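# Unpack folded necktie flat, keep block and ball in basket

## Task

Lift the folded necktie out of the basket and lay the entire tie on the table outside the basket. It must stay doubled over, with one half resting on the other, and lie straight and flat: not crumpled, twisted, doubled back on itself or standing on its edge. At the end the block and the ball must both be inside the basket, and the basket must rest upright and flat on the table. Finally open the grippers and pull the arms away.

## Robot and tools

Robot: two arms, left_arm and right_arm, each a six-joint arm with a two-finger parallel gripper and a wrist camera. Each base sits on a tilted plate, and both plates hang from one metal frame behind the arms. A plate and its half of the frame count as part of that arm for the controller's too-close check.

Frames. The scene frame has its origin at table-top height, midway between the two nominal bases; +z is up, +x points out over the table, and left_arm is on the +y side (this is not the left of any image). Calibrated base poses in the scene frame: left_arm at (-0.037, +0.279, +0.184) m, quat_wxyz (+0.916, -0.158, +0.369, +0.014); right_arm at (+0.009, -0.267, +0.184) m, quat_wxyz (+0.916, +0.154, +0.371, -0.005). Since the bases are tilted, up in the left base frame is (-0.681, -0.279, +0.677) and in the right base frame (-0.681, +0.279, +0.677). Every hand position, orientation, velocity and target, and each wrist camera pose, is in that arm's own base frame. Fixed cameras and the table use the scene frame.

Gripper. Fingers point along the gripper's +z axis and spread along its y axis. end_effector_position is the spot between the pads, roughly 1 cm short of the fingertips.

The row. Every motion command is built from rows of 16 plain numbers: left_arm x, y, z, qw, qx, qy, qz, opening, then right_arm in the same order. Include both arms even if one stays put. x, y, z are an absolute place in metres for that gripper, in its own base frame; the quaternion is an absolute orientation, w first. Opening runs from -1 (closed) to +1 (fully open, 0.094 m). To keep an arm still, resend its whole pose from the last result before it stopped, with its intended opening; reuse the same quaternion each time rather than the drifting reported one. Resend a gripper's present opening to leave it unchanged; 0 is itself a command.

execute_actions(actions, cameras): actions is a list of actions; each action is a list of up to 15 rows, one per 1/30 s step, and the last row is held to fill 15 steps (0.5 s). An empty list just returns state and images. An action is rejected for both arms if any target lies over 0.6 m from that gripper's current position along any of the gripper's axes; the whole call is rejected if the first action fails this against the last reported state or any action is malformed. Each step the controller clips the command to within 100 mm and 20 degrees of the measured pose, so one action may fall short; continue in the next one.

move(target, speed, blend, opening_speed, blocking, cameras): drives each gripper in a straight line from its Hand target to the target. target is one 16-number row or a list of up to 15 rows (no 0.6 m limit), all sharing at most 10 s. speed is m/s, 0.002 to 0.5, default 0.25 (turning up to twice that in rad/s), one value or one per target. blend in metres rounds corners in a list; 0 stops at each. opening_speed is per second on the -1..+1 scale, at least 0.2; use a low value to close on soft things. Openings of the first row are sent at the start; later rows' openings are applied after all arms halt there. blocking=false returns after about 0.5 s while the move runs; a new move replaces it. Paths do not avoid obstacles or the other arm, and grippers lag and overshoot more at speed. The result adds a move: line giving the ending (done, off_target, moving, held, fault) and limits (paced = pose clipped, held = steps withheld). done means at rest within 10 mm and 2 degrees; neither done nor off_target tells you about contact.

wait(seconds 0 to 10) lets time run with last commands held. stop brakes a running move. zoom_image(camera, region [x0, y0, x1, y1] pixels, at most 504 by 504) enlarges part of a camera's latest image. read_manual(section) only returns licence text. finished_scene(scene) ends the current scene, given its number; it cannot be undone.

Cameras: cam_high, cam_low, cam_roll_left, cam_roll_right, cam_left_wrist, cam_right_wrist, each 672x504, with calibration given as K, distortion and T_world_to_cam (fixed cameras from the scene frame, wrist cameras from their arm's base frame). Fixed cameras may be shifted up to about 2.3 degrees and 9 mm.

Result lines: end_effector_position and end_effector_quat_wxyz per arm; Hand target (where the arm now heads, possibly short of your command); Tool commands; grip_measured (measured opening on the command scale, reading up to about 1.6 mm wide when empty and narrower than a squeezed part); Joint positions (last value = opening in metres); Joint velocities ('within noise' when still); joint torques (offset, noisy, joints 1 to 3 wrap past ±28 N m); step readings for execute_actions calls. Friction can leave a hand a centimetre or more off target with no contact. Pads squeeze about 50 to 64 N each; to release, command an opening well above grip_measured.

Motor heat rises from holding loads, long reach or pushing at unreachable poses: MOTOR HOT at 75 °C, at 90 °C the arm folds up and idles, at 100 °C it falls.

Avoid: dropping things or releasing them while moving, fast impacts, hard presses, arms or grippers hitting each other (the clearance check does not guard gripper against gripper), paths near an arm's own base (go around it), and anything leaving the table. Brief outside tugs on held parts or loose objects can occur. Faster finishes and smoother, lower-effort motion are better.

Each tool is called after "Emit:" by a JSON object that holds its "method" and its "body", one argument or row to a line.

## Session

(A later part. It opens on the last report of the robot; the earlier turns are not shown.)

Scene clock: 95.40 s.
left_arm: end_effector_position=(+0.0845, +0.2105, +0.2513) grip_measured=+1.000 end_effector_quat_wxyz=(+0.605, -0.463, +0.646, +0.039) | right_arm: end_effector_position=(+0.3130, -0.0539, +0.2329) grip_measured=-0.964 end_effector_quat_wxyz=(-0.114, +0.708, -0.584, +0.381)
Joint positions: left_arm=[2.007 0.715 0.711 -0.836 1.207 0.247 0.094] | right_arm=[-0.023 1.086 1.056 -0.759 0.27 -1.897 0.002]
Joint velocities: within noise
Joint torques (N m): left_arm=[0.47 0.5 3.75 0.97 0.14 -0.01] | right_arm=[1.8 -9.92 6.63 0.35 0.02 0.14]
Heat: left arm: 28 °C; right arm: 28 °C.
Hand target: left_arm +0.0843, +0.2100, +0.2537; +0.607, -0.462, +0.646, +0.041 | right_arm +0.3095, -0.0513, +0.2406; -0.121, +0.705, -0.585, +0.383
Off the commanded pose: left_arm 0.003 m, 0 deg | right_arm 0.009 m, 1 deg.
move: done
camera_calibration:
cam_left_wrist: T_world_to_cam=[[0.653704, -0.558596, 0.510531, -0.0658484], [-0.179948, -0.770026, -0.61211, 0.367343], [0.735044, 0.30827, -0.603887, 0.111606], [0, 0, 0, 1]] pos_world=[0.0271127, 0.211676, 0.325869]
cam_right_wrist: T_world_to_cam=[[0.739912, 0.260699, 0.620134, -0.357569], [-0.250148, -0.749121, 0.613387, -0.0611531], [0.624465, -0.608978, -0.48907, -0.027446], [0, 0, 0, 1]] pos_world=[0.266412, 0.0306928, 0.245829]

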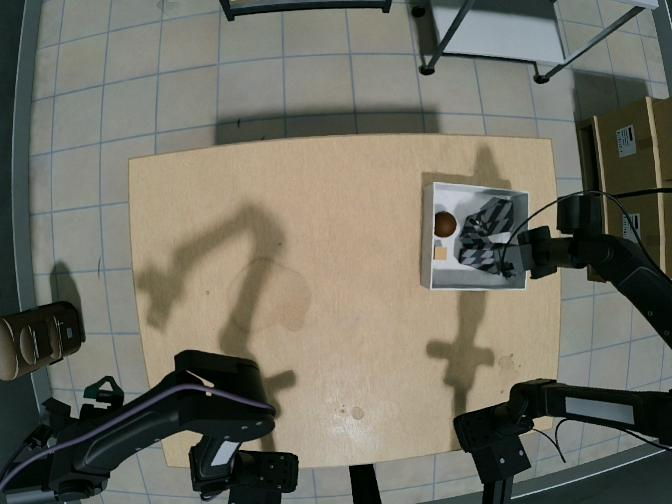

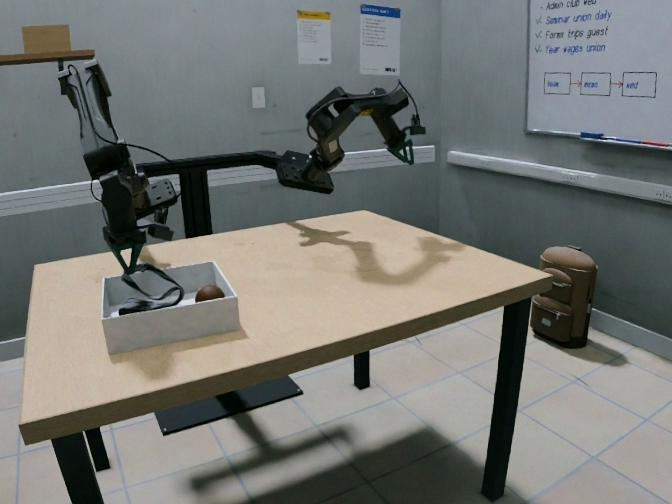

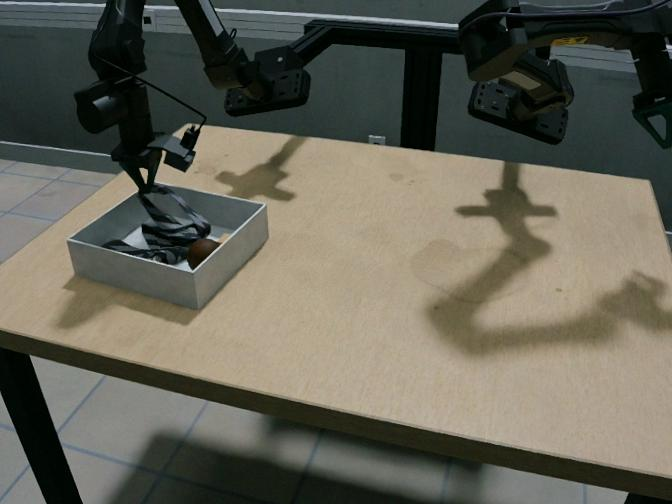

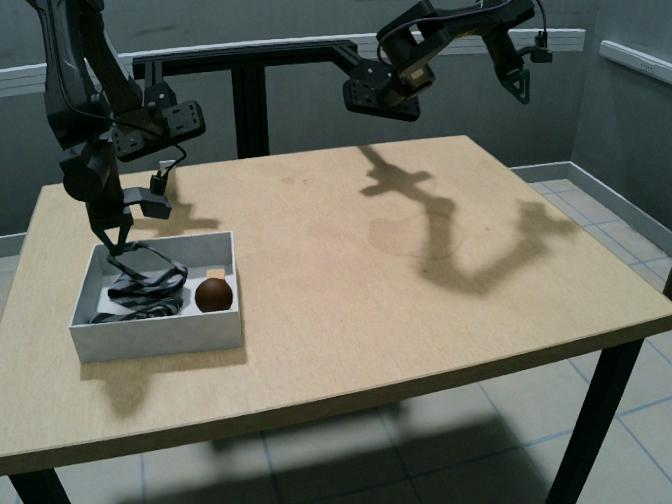

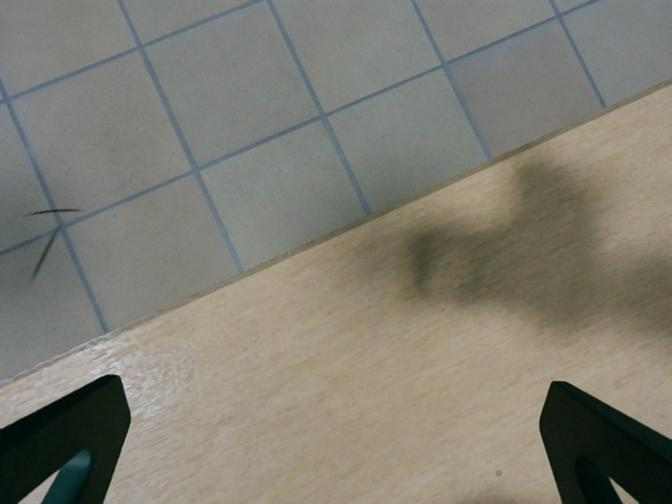

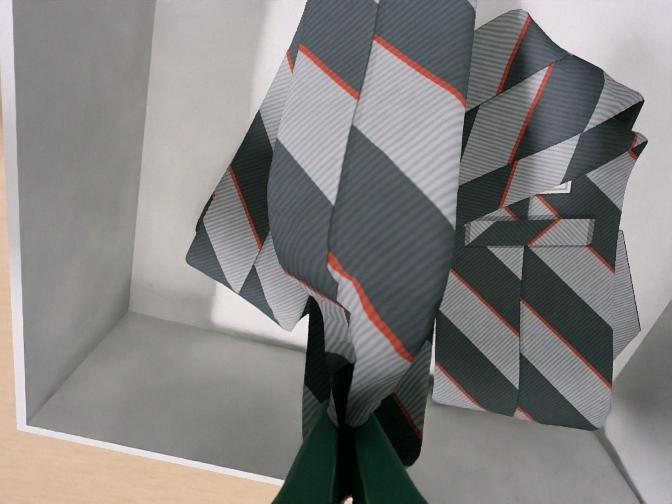

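Emit:
{"method": "move", "body": {
  "target": [
    [0.0843,0.2100,0.2538,0.607,-0.462,0.646,0.041,1,0.2110,0.0115,0.2311,0.1205,-0.7049,0.585,-0.3832,-1],
    [0.0843,0.2100,0.2538,0.607,-0.462,0.646,0.041,1,0.1897,0.1400,0.1273,0.1205,-0.7049,0.585,-0.3832,-1]
  ],
  "speed": 0.1,
  "blend": 0.04
}}

Scene clock: 112.43 s.
left_arm: end_effector_position=(+0.0845, +0.2105, +0.2513) grip_measured=+1.000 end_effector_quat_wxyz=(+0.605, -0.463, +0.646, +0.039) | right_arm: end_effector_position=(+0.1911, +0.1358, +0.1297) grip_measured=-0.964 end_effector_quat_wxyz=(-0.114, +0.704, -0.586, +0.384)
Joint positions: left_arm=[2.007 0.715 0.711 -0.836 1.207 0.247 0.094] | right_arm=[1.204 1.331 0.874 -1.156 0.823 -0.531 0.002]
Joint velocities: within noise
Joint torques (N m): left_arm=[0.47 0.5 3.75 0.97 0.14 0] | right_arm=[5.41 -2.32 3.66 0.7 0.02 0.17]
Heat: left arm: 28 °C; right arm: 28 °C.
Hand target: left_arm +0.0843, +0.2100, +0.2537; +0.607, -0.462, +0.646, +0.041 | right_arm +0.1897, +0.1399, +0.1273; -0.120, +0.705, -0.585, +0.383
Off the commanded pose: left_arm 0.003 m, 0 deg | right_arm 0.005 m, 1 deg.
move: done
camera_calibration:
cam_left_wrist: T_world_to_cam=[[0.653704, -0.558596, 0.510531, -0.0658484], [-0.179948, -0.770026, -0.61211, 0.367343], [0.735044, 0.30827, -0.603887, 0.111606], [0, 0, 0, 1]] pos_world=[0.0271127, 0.211676, 0.325869]
cam_right_wrist: T_world_to_cam=[[0.738378, 0.25624, 0.623809, -0.252362], [-0.259692, -0.745634, 0.613669, 0.115102], [0.62238, -0.615118, -0.484017, 0.114283], [0, 0, 0, 1]] pos_world=[0.145102, 0.220787, 0.142106]

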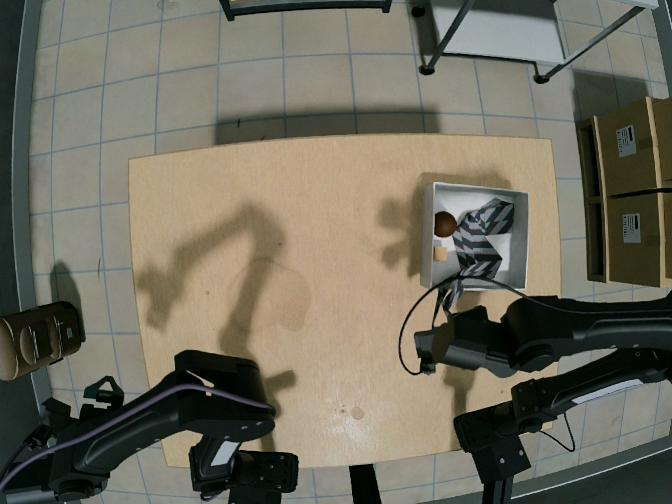

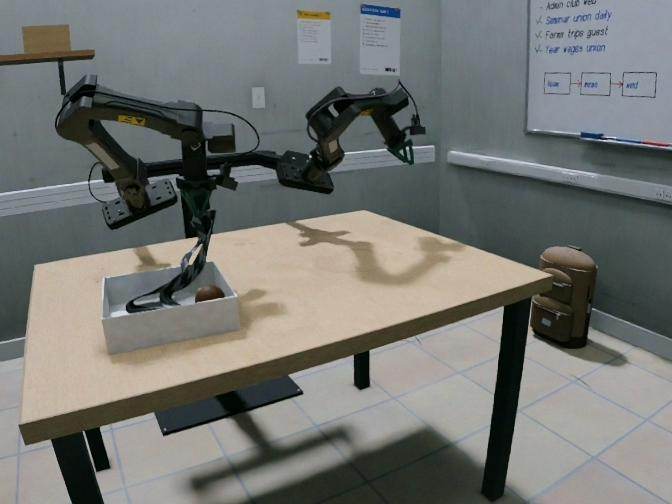

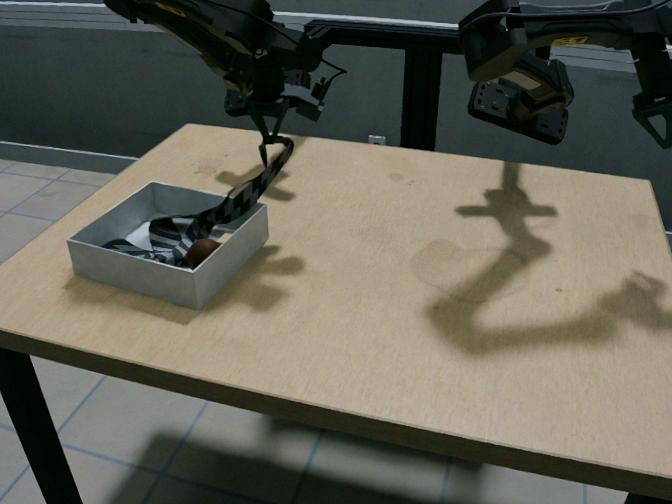

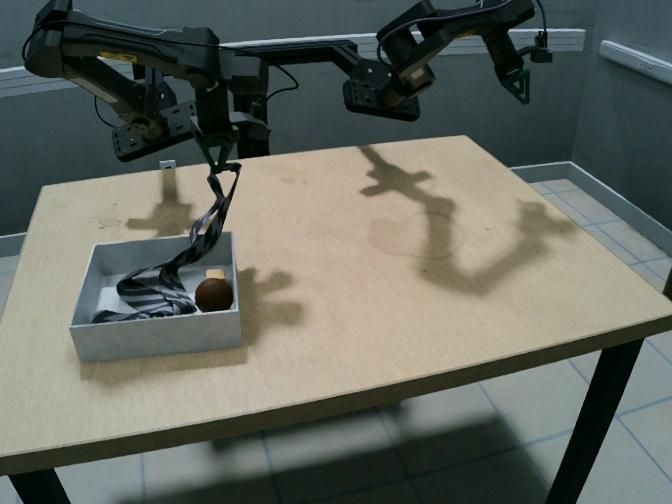

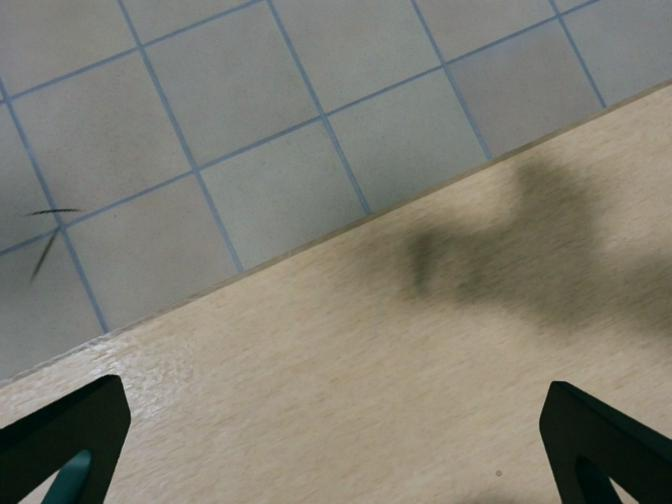

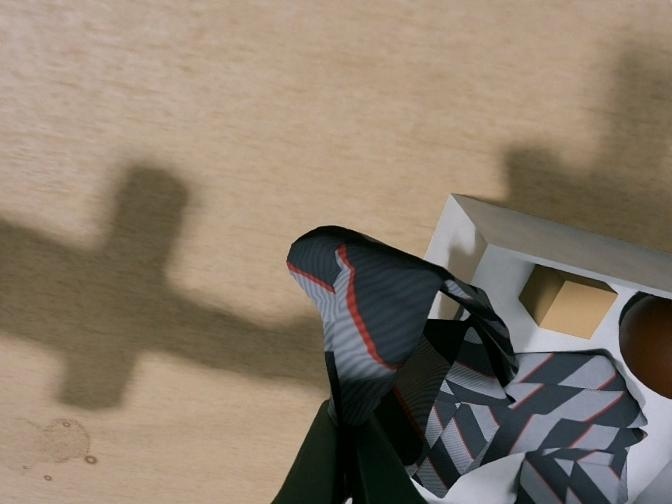

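Emit:
{"method": "move", "body": {
  "target": [
    [0.0843,0.2100,0.2538,0.607,-0.462,0.646,0.041,1,0.1133,0.2211,0.1943,0.1205,-0.7049,0.585,-0.3832,-1],
    [0.0843,0.2100,0.2538,0.607,-0.462,0.646,0.041,1,0.1033,0.3246,0.1860,0.1205,-0.7049,0.585,-0.3832,-1]
  ],
  "speed": 0.12,
  "blend": 0.03
}}

Scene clock: 125.03 s.
left_arm: end_effector_position=(+0.0845, +0.2105, +0.2513) grip_measured=+1.000 end_effector_quat_wxyz=(+0.605, -0.463, +0.646, +0.039) | right_arm: end_effector_position=(+0.1115, +0.3188, +0.1836) grip_measured=-0.964 end_effector_quat_wxyz=(-0.180, +0.727, -0.571, +0.336)
Joint positions: left_arm=[2.007 0.715 0.711 -0.836 1.207 0.247 0.094] | right_arm=[1.604 1.891 1.688 -1.57 0.762 -0.125 0.002]
Joint velocities: within noise
Joint torques (N m): left_arm=[0.46 0.51 3.75 0.97 0.14 0] | right_arm=[9.84 -3.44 6.16 0.83 0 0.05]
Heat: left arm: 28 °C; right arm: 28 °C.
Hand target: left_arm +0.0843, +0.2100, +0.2537; +0.607, -0.462, +0.646, +0.041 | right_arm +0.1036, +0.3243, +0.1855; -0.186, +0.733, -0.564, +0.332
Off the commanded pose: left_arm 0.003 m, 0 deg | right_arm 0.010 m, 9 deg.
joint sent to its limit (right arm) — joint 4 (wrist pitch), lower limit. The joint targets are off in orientation, not in position.
move: off_target (right_arm)
camera_calibration:
cam_left_wrist: T_world_to_cam=[[0.653704, -0.558596, 0.510531, -0.0658484], [-0.179948, -0.770026, -0.61211, 0.367343], [0.735044, 0.30827, -0.603887, 0.111606], [0, 0, 0, 1]] pos_world=[0.0271127, 0.211676, 0.325869]
cam_right_wrist: T_world_to_cam=[[0.712262, 0.251154, 0.655442, -0.275356], [-0.170476, -0.843936, 0.508636, 0.238474], [0.680897, -0.474019, -0.558287, 0.26462], [0, 0, 0, 1]] pos_world=[0.0566007, 0.395849, 0.206918]

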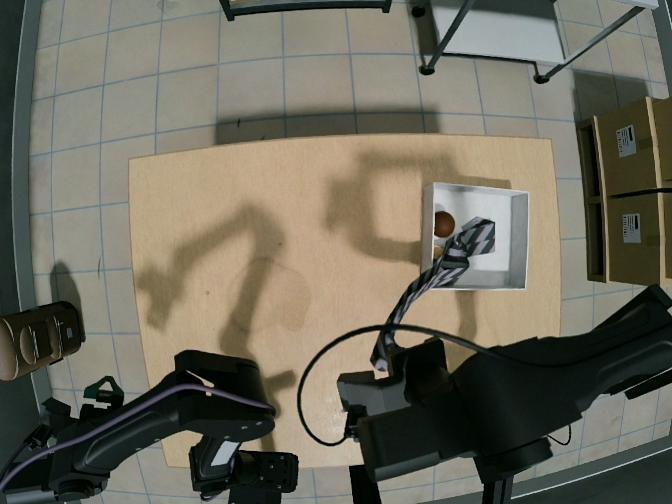

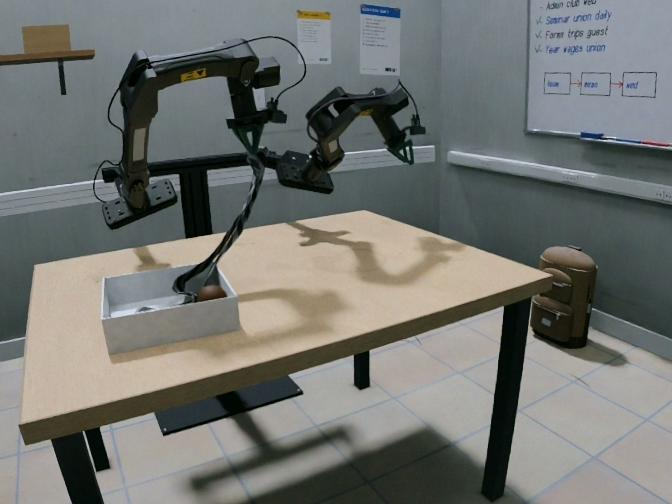

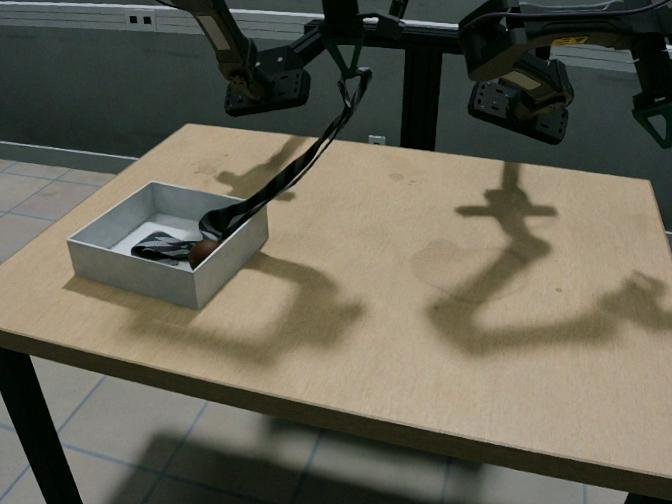

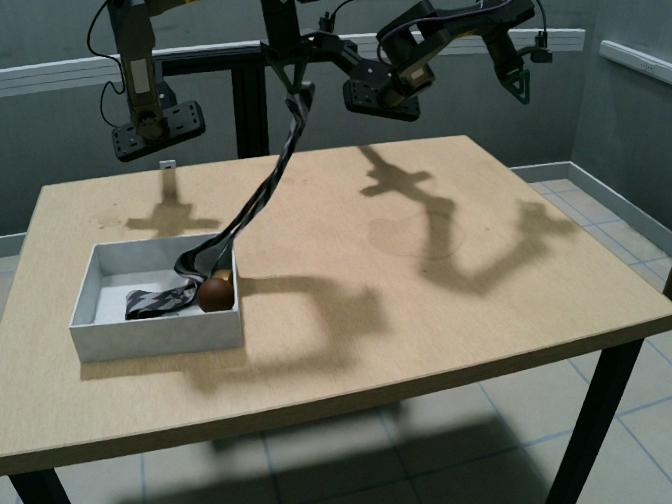

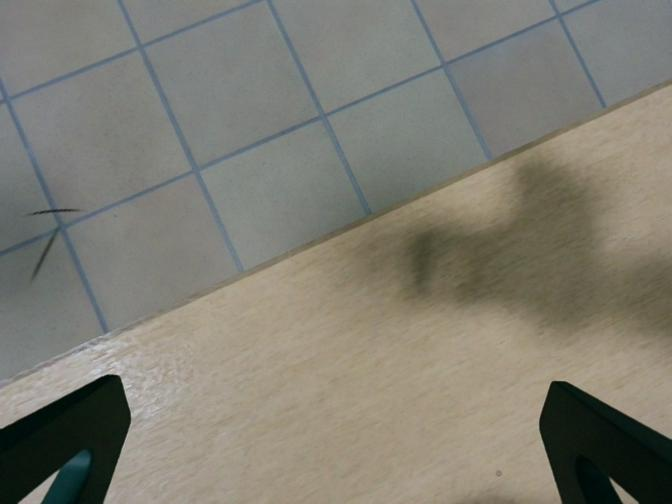

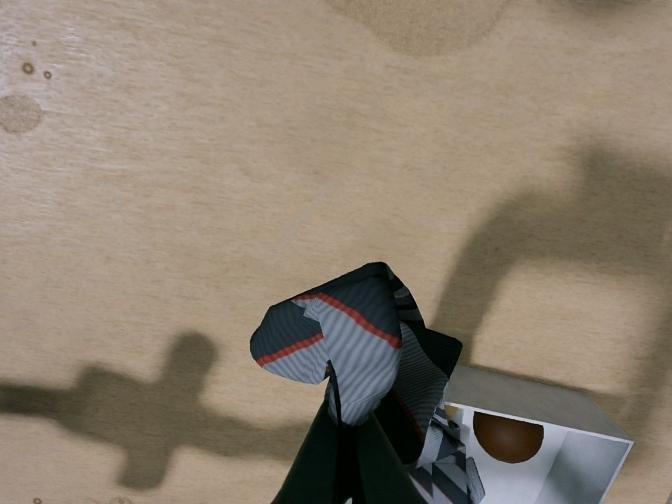

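Emit:
{"method": "move", "body": {
  "target": [0.0843,0.2100,0.2538,0.607,-0.462,0.646,0.041,1,0.1270,0.4104,0.1303,0.1205,-0.7049,0.585,-0.3832,-1],
  "speed": 0.08,
  "cameras": ["cam_high","cam_roll_right","cam_roll_left"]
}}

Emit:
{"method": "zoom_image", "body": {
  "camera": "cam_roll_right",
  "region": [60, 180, 300, 370]
}}

Emit:
{"method": "zoom_image", "body": {
  "camera": "cam_high",
  "region": [350, 170, 550, 350]
}}

Scene clock: 130.10 s.
left_arm: end_effector_position=(+0.0845, +0.2105, +0.2513) grip_measured=+1.000 end_effector_quat_wxyz=(+0.605, -0.463, +0.646, +0.039) | right_arm: end_effector_position=(+0.1188, +0.3815, +0.1462) grip_measured=-0.964 end_effector_quat_wxyz=(-0.170, +0.722, -0.575, +0.343)
Joint positions: left_arm=[2.007 0.715 0.711 -0.836 1.207 0.247 0.094] | right_arm=[1.58 2.181 1.963 -1.569 0.763 -0.13 0.002]
Joint velocities: within noise
Joint torques (N m): left_arm=[0.44 0.51 3.74 0.97 0.14 -0.01] | right_arm=[9.83 -6.71 4.21 0.77 0.01 0.04]
Heat: left arm: 28 °C; right arm: 28 °C.
Hand target: left_arm +0.0843, +0.2100, +0.2537; +0.607, -0.462, +0.646, +0.041 | right_arm +0.1184, +0.3802, +0.1472; -0.169, +0.723, -0.575, +0.344
Off the commanded pose: left_arm 0.003 m, 0 deg | right_arm 0.034 m, 8 deg.
move: held (right_arm; a check stopped the path); limits=held
pose unreachable (right arm): on one or more control steps of this call, first in action 0 (counted from 0), this arm could not follow its commanded pose, so it was not sent that pose on those steps. It may still have moved: this result reports where it is.
cause: moving toward the commanded pose would bring a part of the arm too close to another arm (this arm's wrist camera and the left arm's forearm (the part past joint 3), at the place that arm is still heading or pushing toward).
Images, in order (width x height): cam_high 672x504, cam_roll_left 672x504, cam_roll_right 672x504.

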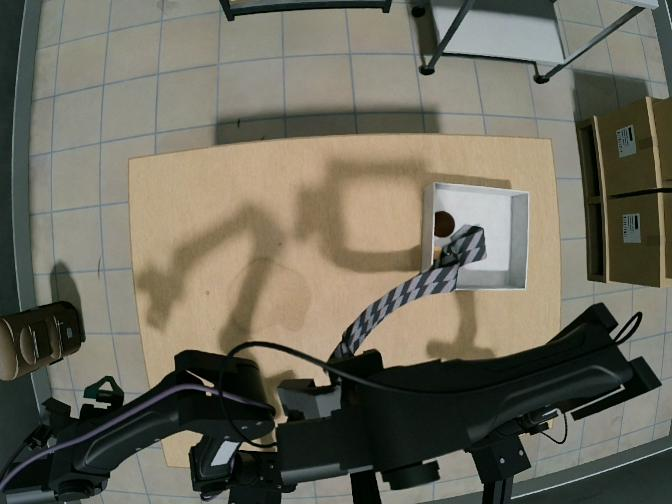

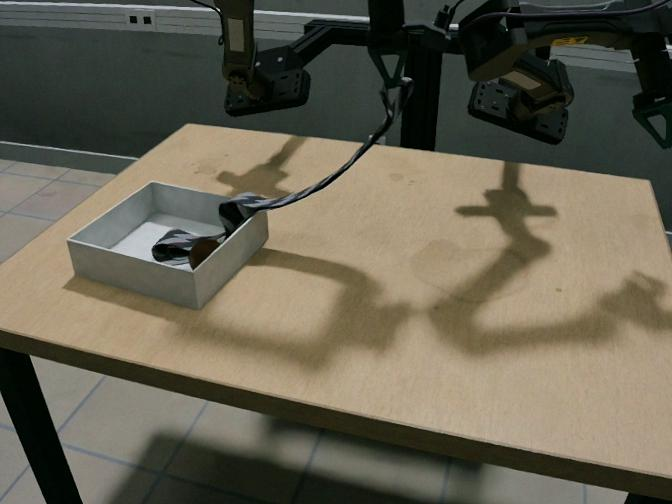

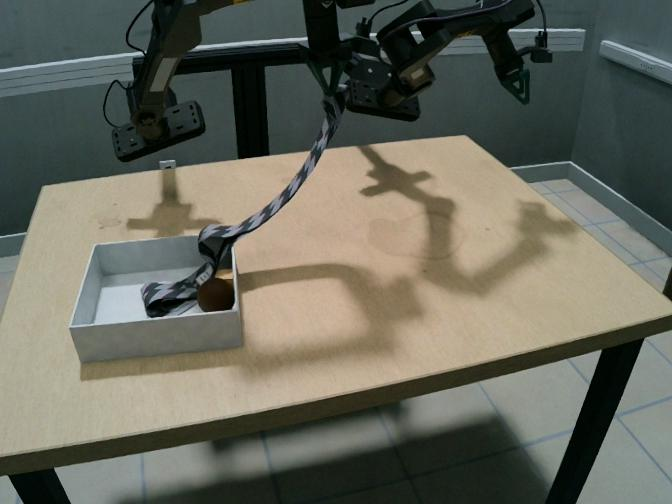

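Scaled by 2.100 from the camera's 672x504 image, which has a finer 960x720 frame.

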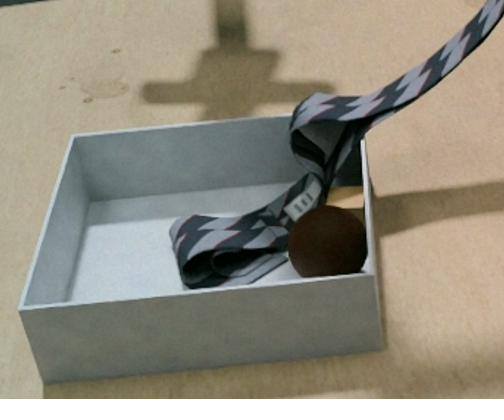

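Scaled by 2.520 from the camera's 672x504 image, which has a finer 960x720 frame.

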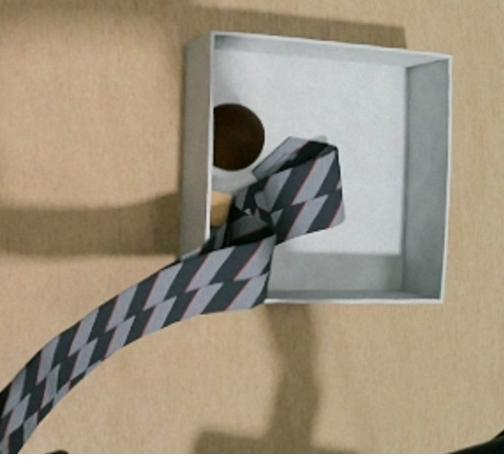

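Emit:
{"method": "move", "body": {
  "target": [
    [0.1903,0.1765,0.1694,0.3582,-0.6927,0.5995,-0.1811,0.3,0.1184,0.3802,0.1472,-0.169,0.723,-0.575,0.344,-1],
    [0.2394,0.1110,0.1916,0.3582,-0.6927,0.5995,-0.1811,0.3,0.1184,0.3802,0.1472,-0.169,0.723,-0.575,0.344,-1]
  ],
  "speed": 0.3,
  "blend": 0.03
}}

Scene clock: 137.30 s.
left_arm: end_effector_position=(+0.1125, +0.1978, +0.2415) grip_measured=+0.302 end_effector_quat_wxyz=(+0.574, -0.480, +0.663, -0.016) | right_arm: end_effector_position=(+0.1188, +0.3815, +0.1463) grip_measured=-0.964 end_effector_quat_wxyz=(-0.170, +0.722, -0.575, +0.344)
Joint positions: left_arm=[1.808 0.679 0.711 -0.829 1.076 0.077 0.061] | right_arm=[1.58 2.181 1.963 -1.569 0.763 -0.13 0.002]
Joint velocities: within noise
Joint torques (N m): left_arm=[0.84 -0.24 3.49 0.93 0.09 0.03] | right_arm=[9.73 -6.64 4.23 0.77 0 0.03]
Heat: left arm: 28 °C; right arm: 29 °C.
Hand target: left_arm +0.1105, +0.1989, +0.2416; +0.575, -0.482, +0.661, -0.013 | right_arm +0.1184, +0.3802, +0.1472; -0.169, +0.723, -0.575, +0.344
Off the commanded pose: left_arm 0.162 m, 40 deg | right_arm 0.002 m, 0 deg.
move: held (left_arm; a check stopped the path); path passed 0 of 2 targets; limits=held
pose unreachable (left arm): on one or more control steps of this call, first in action 0 (counted from 0), this arm could not follow its commanded pose, so it was not sent that pose on those steps. It may still have moved: this result reports where it is.
cause: moving toward the commanded pose would bring a part of the arm too close to another arm (this arm's upper arm (the part past joint 2) and the right arm's wrist camera, where that arm would come to rest).
camera_calibration:
cam_left_wrist: T_world_to_cam=[[0.626236, -0.530111, 0.571674, -0.103539], [-0.230546, -0.826382, -0.513752, 0.349632], [0.744767, 0.189933, -0.639725, 0.119974], [0, 0, 0, 1]] pos_world=[0.0560931, 0.211255, 0.315565]
cam_right_wrist: T_world_to_cam=[[0.716929, 0.248089, 0.65151, -0.270664], [-0.188175, -0.830985, 0.523501, 0.306577], [0.67127, -0.497911, -0.549074, 0.277435], [0, 0, 0, 1]] pos_world=[0.0655034, 0.460047, 0.168178]

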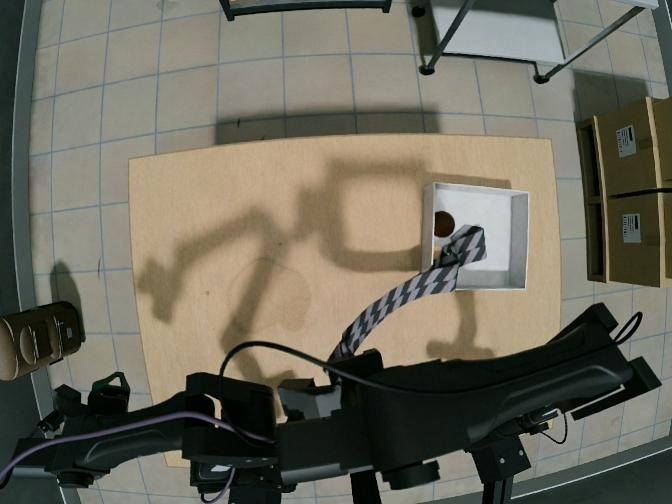

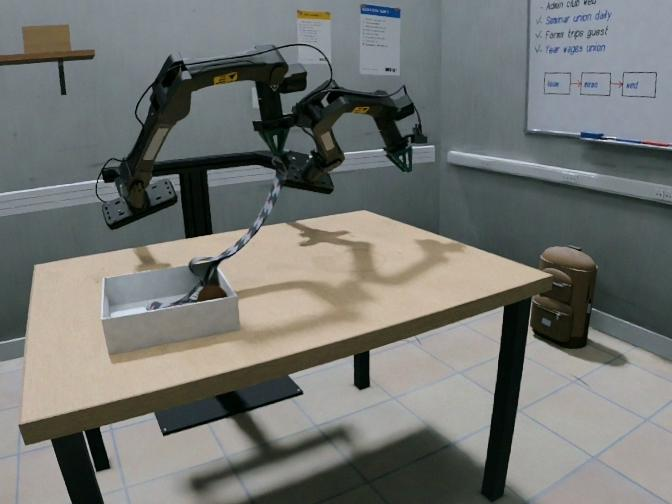

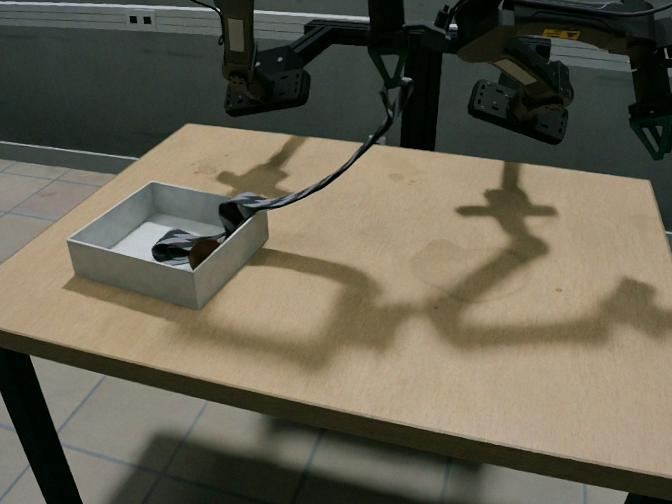

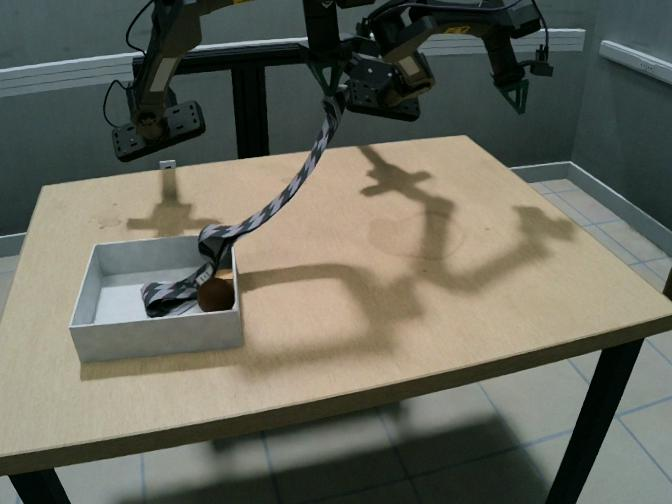

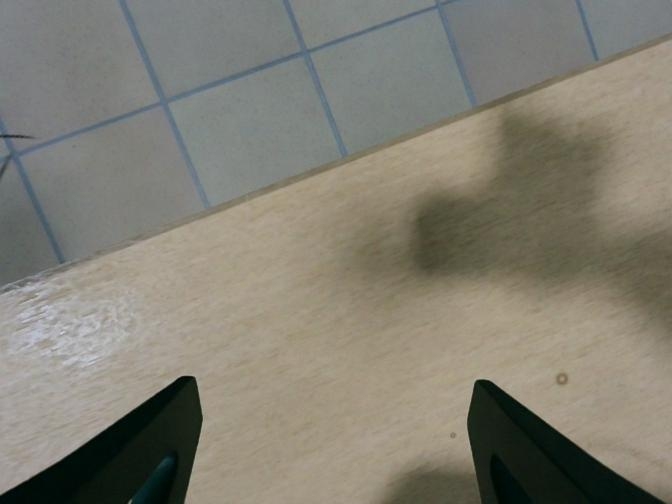

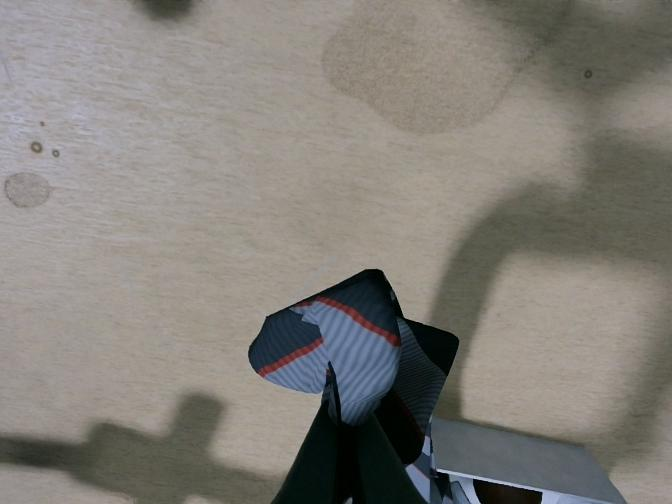

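Emit:
{"method": "move", "body": {
  "target": [
    [0.1105,0.1989,0.2416,0.575,-0.482,0.661,-0.013,0.3,0.2367,0.3084,0.0758,0.1205,-0.7049,0.585,-0.3832,-1],
    [0.1903,0.1765,0.1694,0.3582,-0.6927,0.5995,-0.1811,0.3,0.2367,0.3084,0.0758,0.1205,-0.7049,0.585,-0.3832,-1],
    [0.2394,0.1110,0.1916,0.3582,-0.6927,0.5995,-0.1811,0.3,0.2367,0.3084,0.0758,0.1205,-0.7049,0.585,-0.3832,-1]
  ],
  "speed": [0.12,0.3,0.3]
}}

Scene clock: 144.40 s.
left_arm: end_effector_position=(+0.2370, +0.1082, +0.1810) grip_measured=+0.302 end_effector_quat_wxyz=(-0.346, +0.694, -0.605, +0.182) | right_arm: end_effector_position=(+0.2373, +0.3080, +0.0715) grip_measured=-0.964 end_effector_quat_wxyz=(-0.112, +0.703, -0.588, +0.384)
Joint positions: left_arm=[0.477 0.792 0.741 -0.719 0.077 -1.262 0.061] | right_arm=[1.253 2.083 1.493 -1.082 0.819 -0.452 0.002]
Joint velocities: within noise
Joint torques (N m): left_arm=[-0.51 -6.3 5.61 0.34 -0.24 -0.07] | right_arm=[9.85 -9.22 2.89 0.69 0.05 -0.07]
Heat: left arm: 28 °C; right arm: 30 °C.
Hand target: left_arm +0.2392, +0.1109, +0.1916; -0.358, +0.693, -0.599, +0.181 | right_arm +0.2367, +0.3084, +0.0758; -0.120, +0.705, -0.585, +0.383
Off the commanded pose: left_arm 0.011 m, 2 deg | right_arm 0.004 m, 1 deg.
move: off_target (left_arm)
camera_calibration:
cam_left_wrist: T_world_to_cam=[[0.721062, 0.0342315, 0.692024, -0.299751], [-0.110515, -0.98031, 0.163644, 0.138794], [0.684, -0.194477, -0.703081, 0.0730271], [0, 0, 0, 1]] pos_world=[0.181528, 0.160524, 0.236066]
cam_right_wrist: T_world_to_cam=[[0.739752, 0.253662, 0.623235, -0.293798], [-0.262779, -0.743763, 0.614625, 0.291304], [0.619446, -0.618444, -0.483543, 0.165014], [0, 0, 0, 1]] pos_world=[0.191669, 0.393238, 0.0838542]

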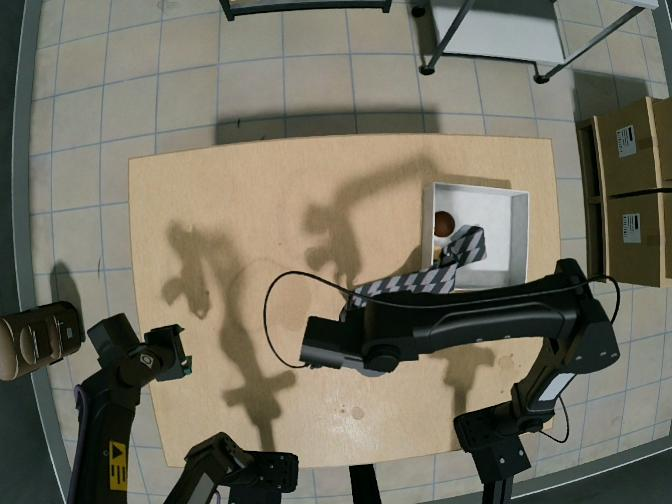

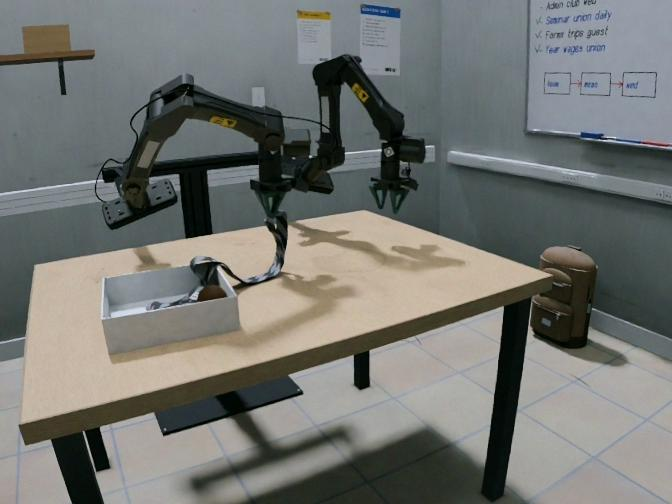

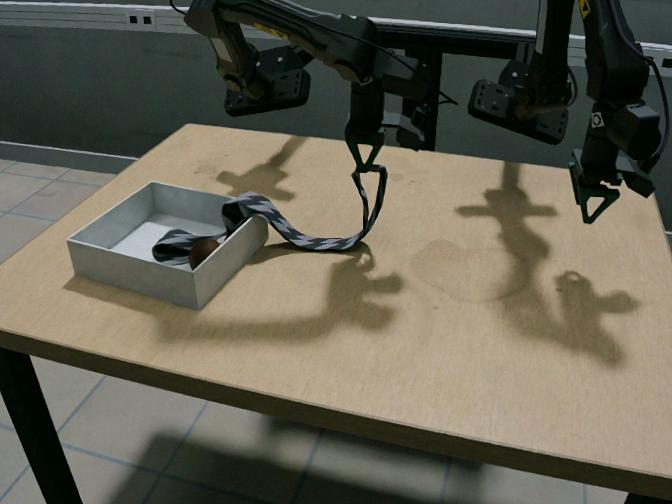

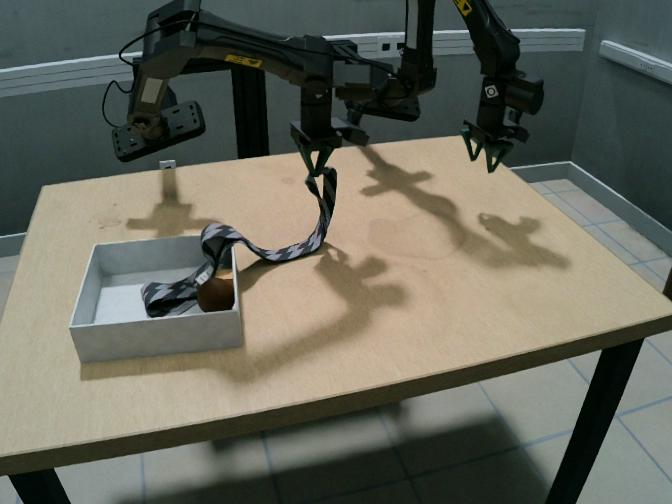

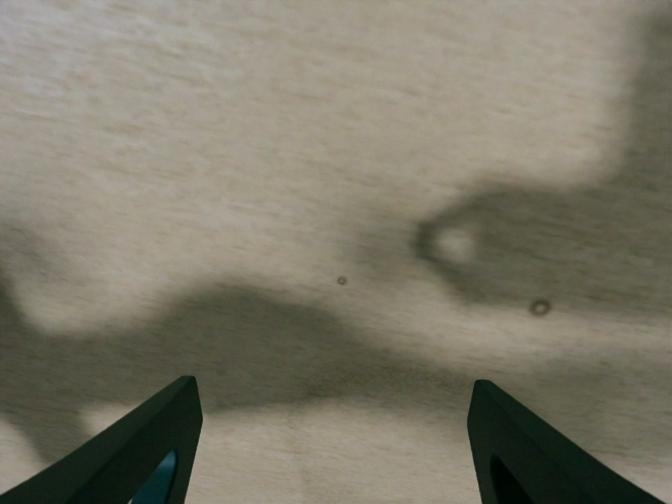

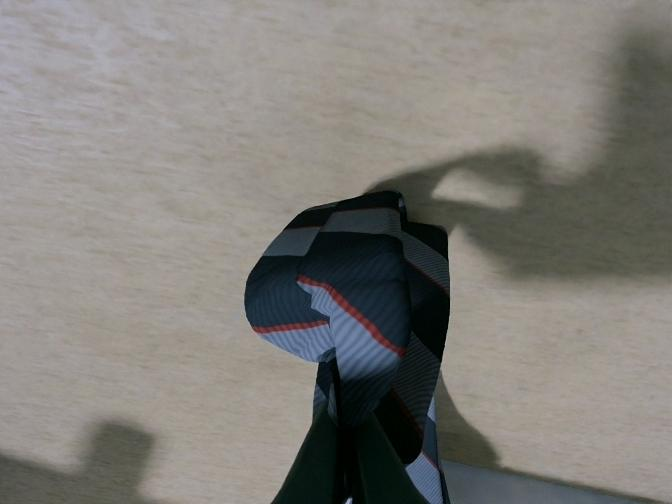

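Emit:
{"method": "move", "body": {
  "target": [0.1903,0.1765,0.1694,0.3582,-0.6927,0.5995,-0.1811,0.3,0.2714,0.3640,0.0288,0.4001,0.2706,0.8751,-0.0353,-1],
  "speed": 0.25
}}

Scene clock: 157.40 s.
left_arm: end_effector_position=(+0.1937, +0.1780, +0.1812) grip_measured=+0.302 end_effector_quat_wxyz=(-0.374, +0.684, -0.600, +0.179) | right_arm: end_effector_position=(+0.2680, +0.3634, +0.0337) grip_measured=-0.964 end_effector_quat_wxyz=(+0.397, +0.265, +0.878, -0.032)
Joint positions: left_arm=[1.054 0.851 0.741 -0.719 0.474 -0.836 0.061] | right_arm=[1.226 2.328 1.744 -1.018 0.819 1.825 0.002]
Joint velocities: within noise
Joint torques (N m): left_arm=[1.31 -4.51 2.11 0.33 0.01 0.08] | right_arm=[10.85 -7.06 5.64 0.52 0.05 0.21]
Heat: left arm: 28 °C; right arm: 31 °C.
Hand target: left_arm +0.1903, +0.1763, +0.1697; -0.358, +0.693, -0.599, +0.181 | right_arm +0.2712, +0.3639, +0.0287; +0.400, +0.270, +0.875, -0.035
Off the commanded pose: left_arm 0.012 m, 2 deg | right_arm 0.006 m, 1 deg.
move: off_target (left_arm)
camera_calibration:
cam_left_wrist: T_world_to_cam=[[0.694046, 0.00730985, 0.719894, -0.266078], [-0.107668, -0.987649, 0.113831, 0.212278], [0.711834, -0.156514, -0.684686, 0.100821], [0, 0, 0, 1]] pos_world=[0.135758, 0.227381, 0.236415]
cam_right_wrist: T_world_to_cam=[[-0.508611, -0.842543, -0.177302, 0.452904], [-0.74468, 0.533834, -0.400592, 0.0628522], [0.432166, -0.0717119, -0.898938, 0.0275194], [0, 0, 0, 1]] pos_world=[0.265264, 0.350012, 0.130217]

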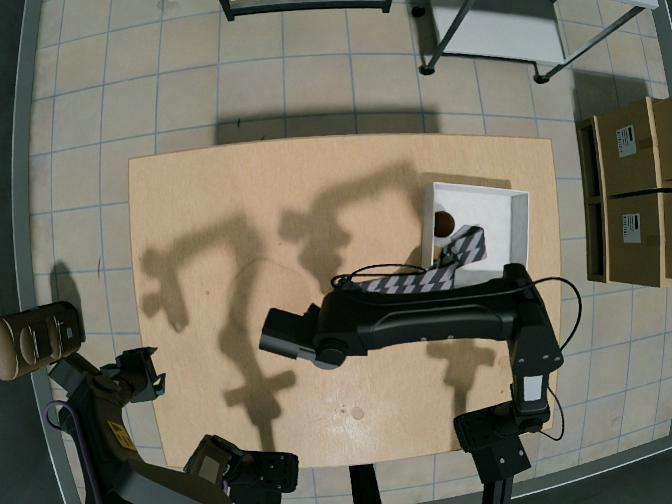

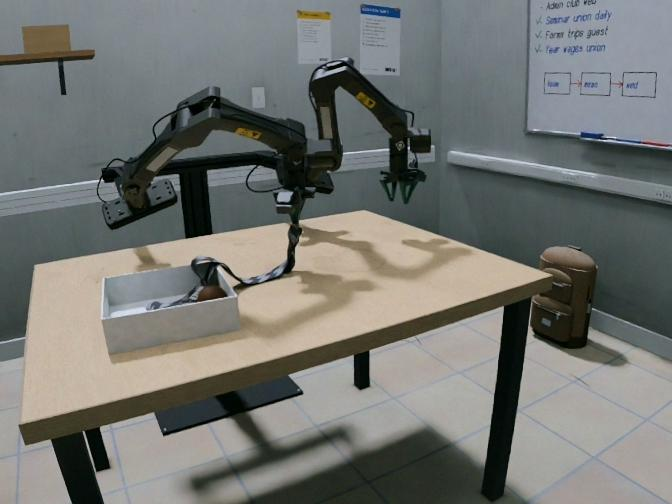

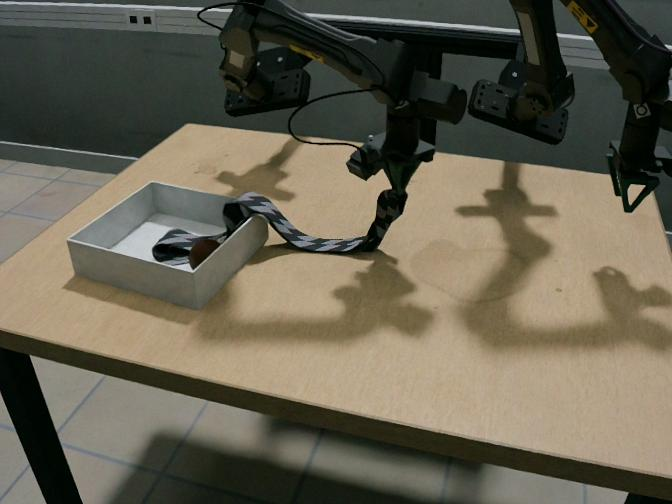

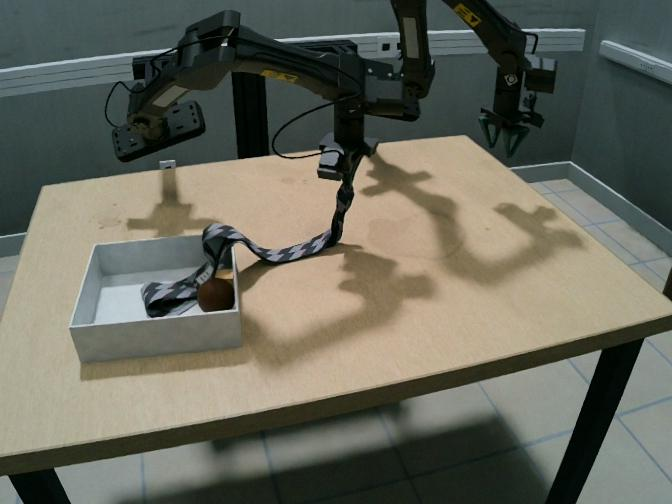

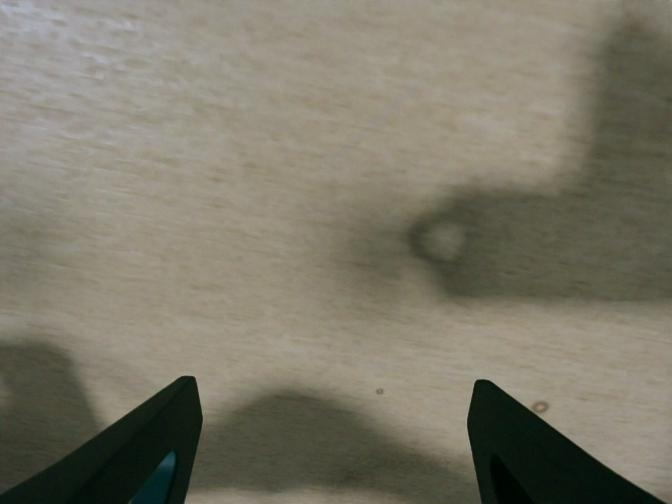

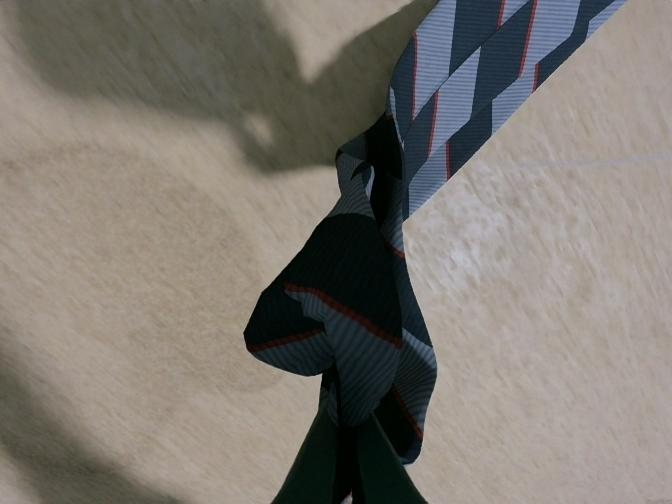

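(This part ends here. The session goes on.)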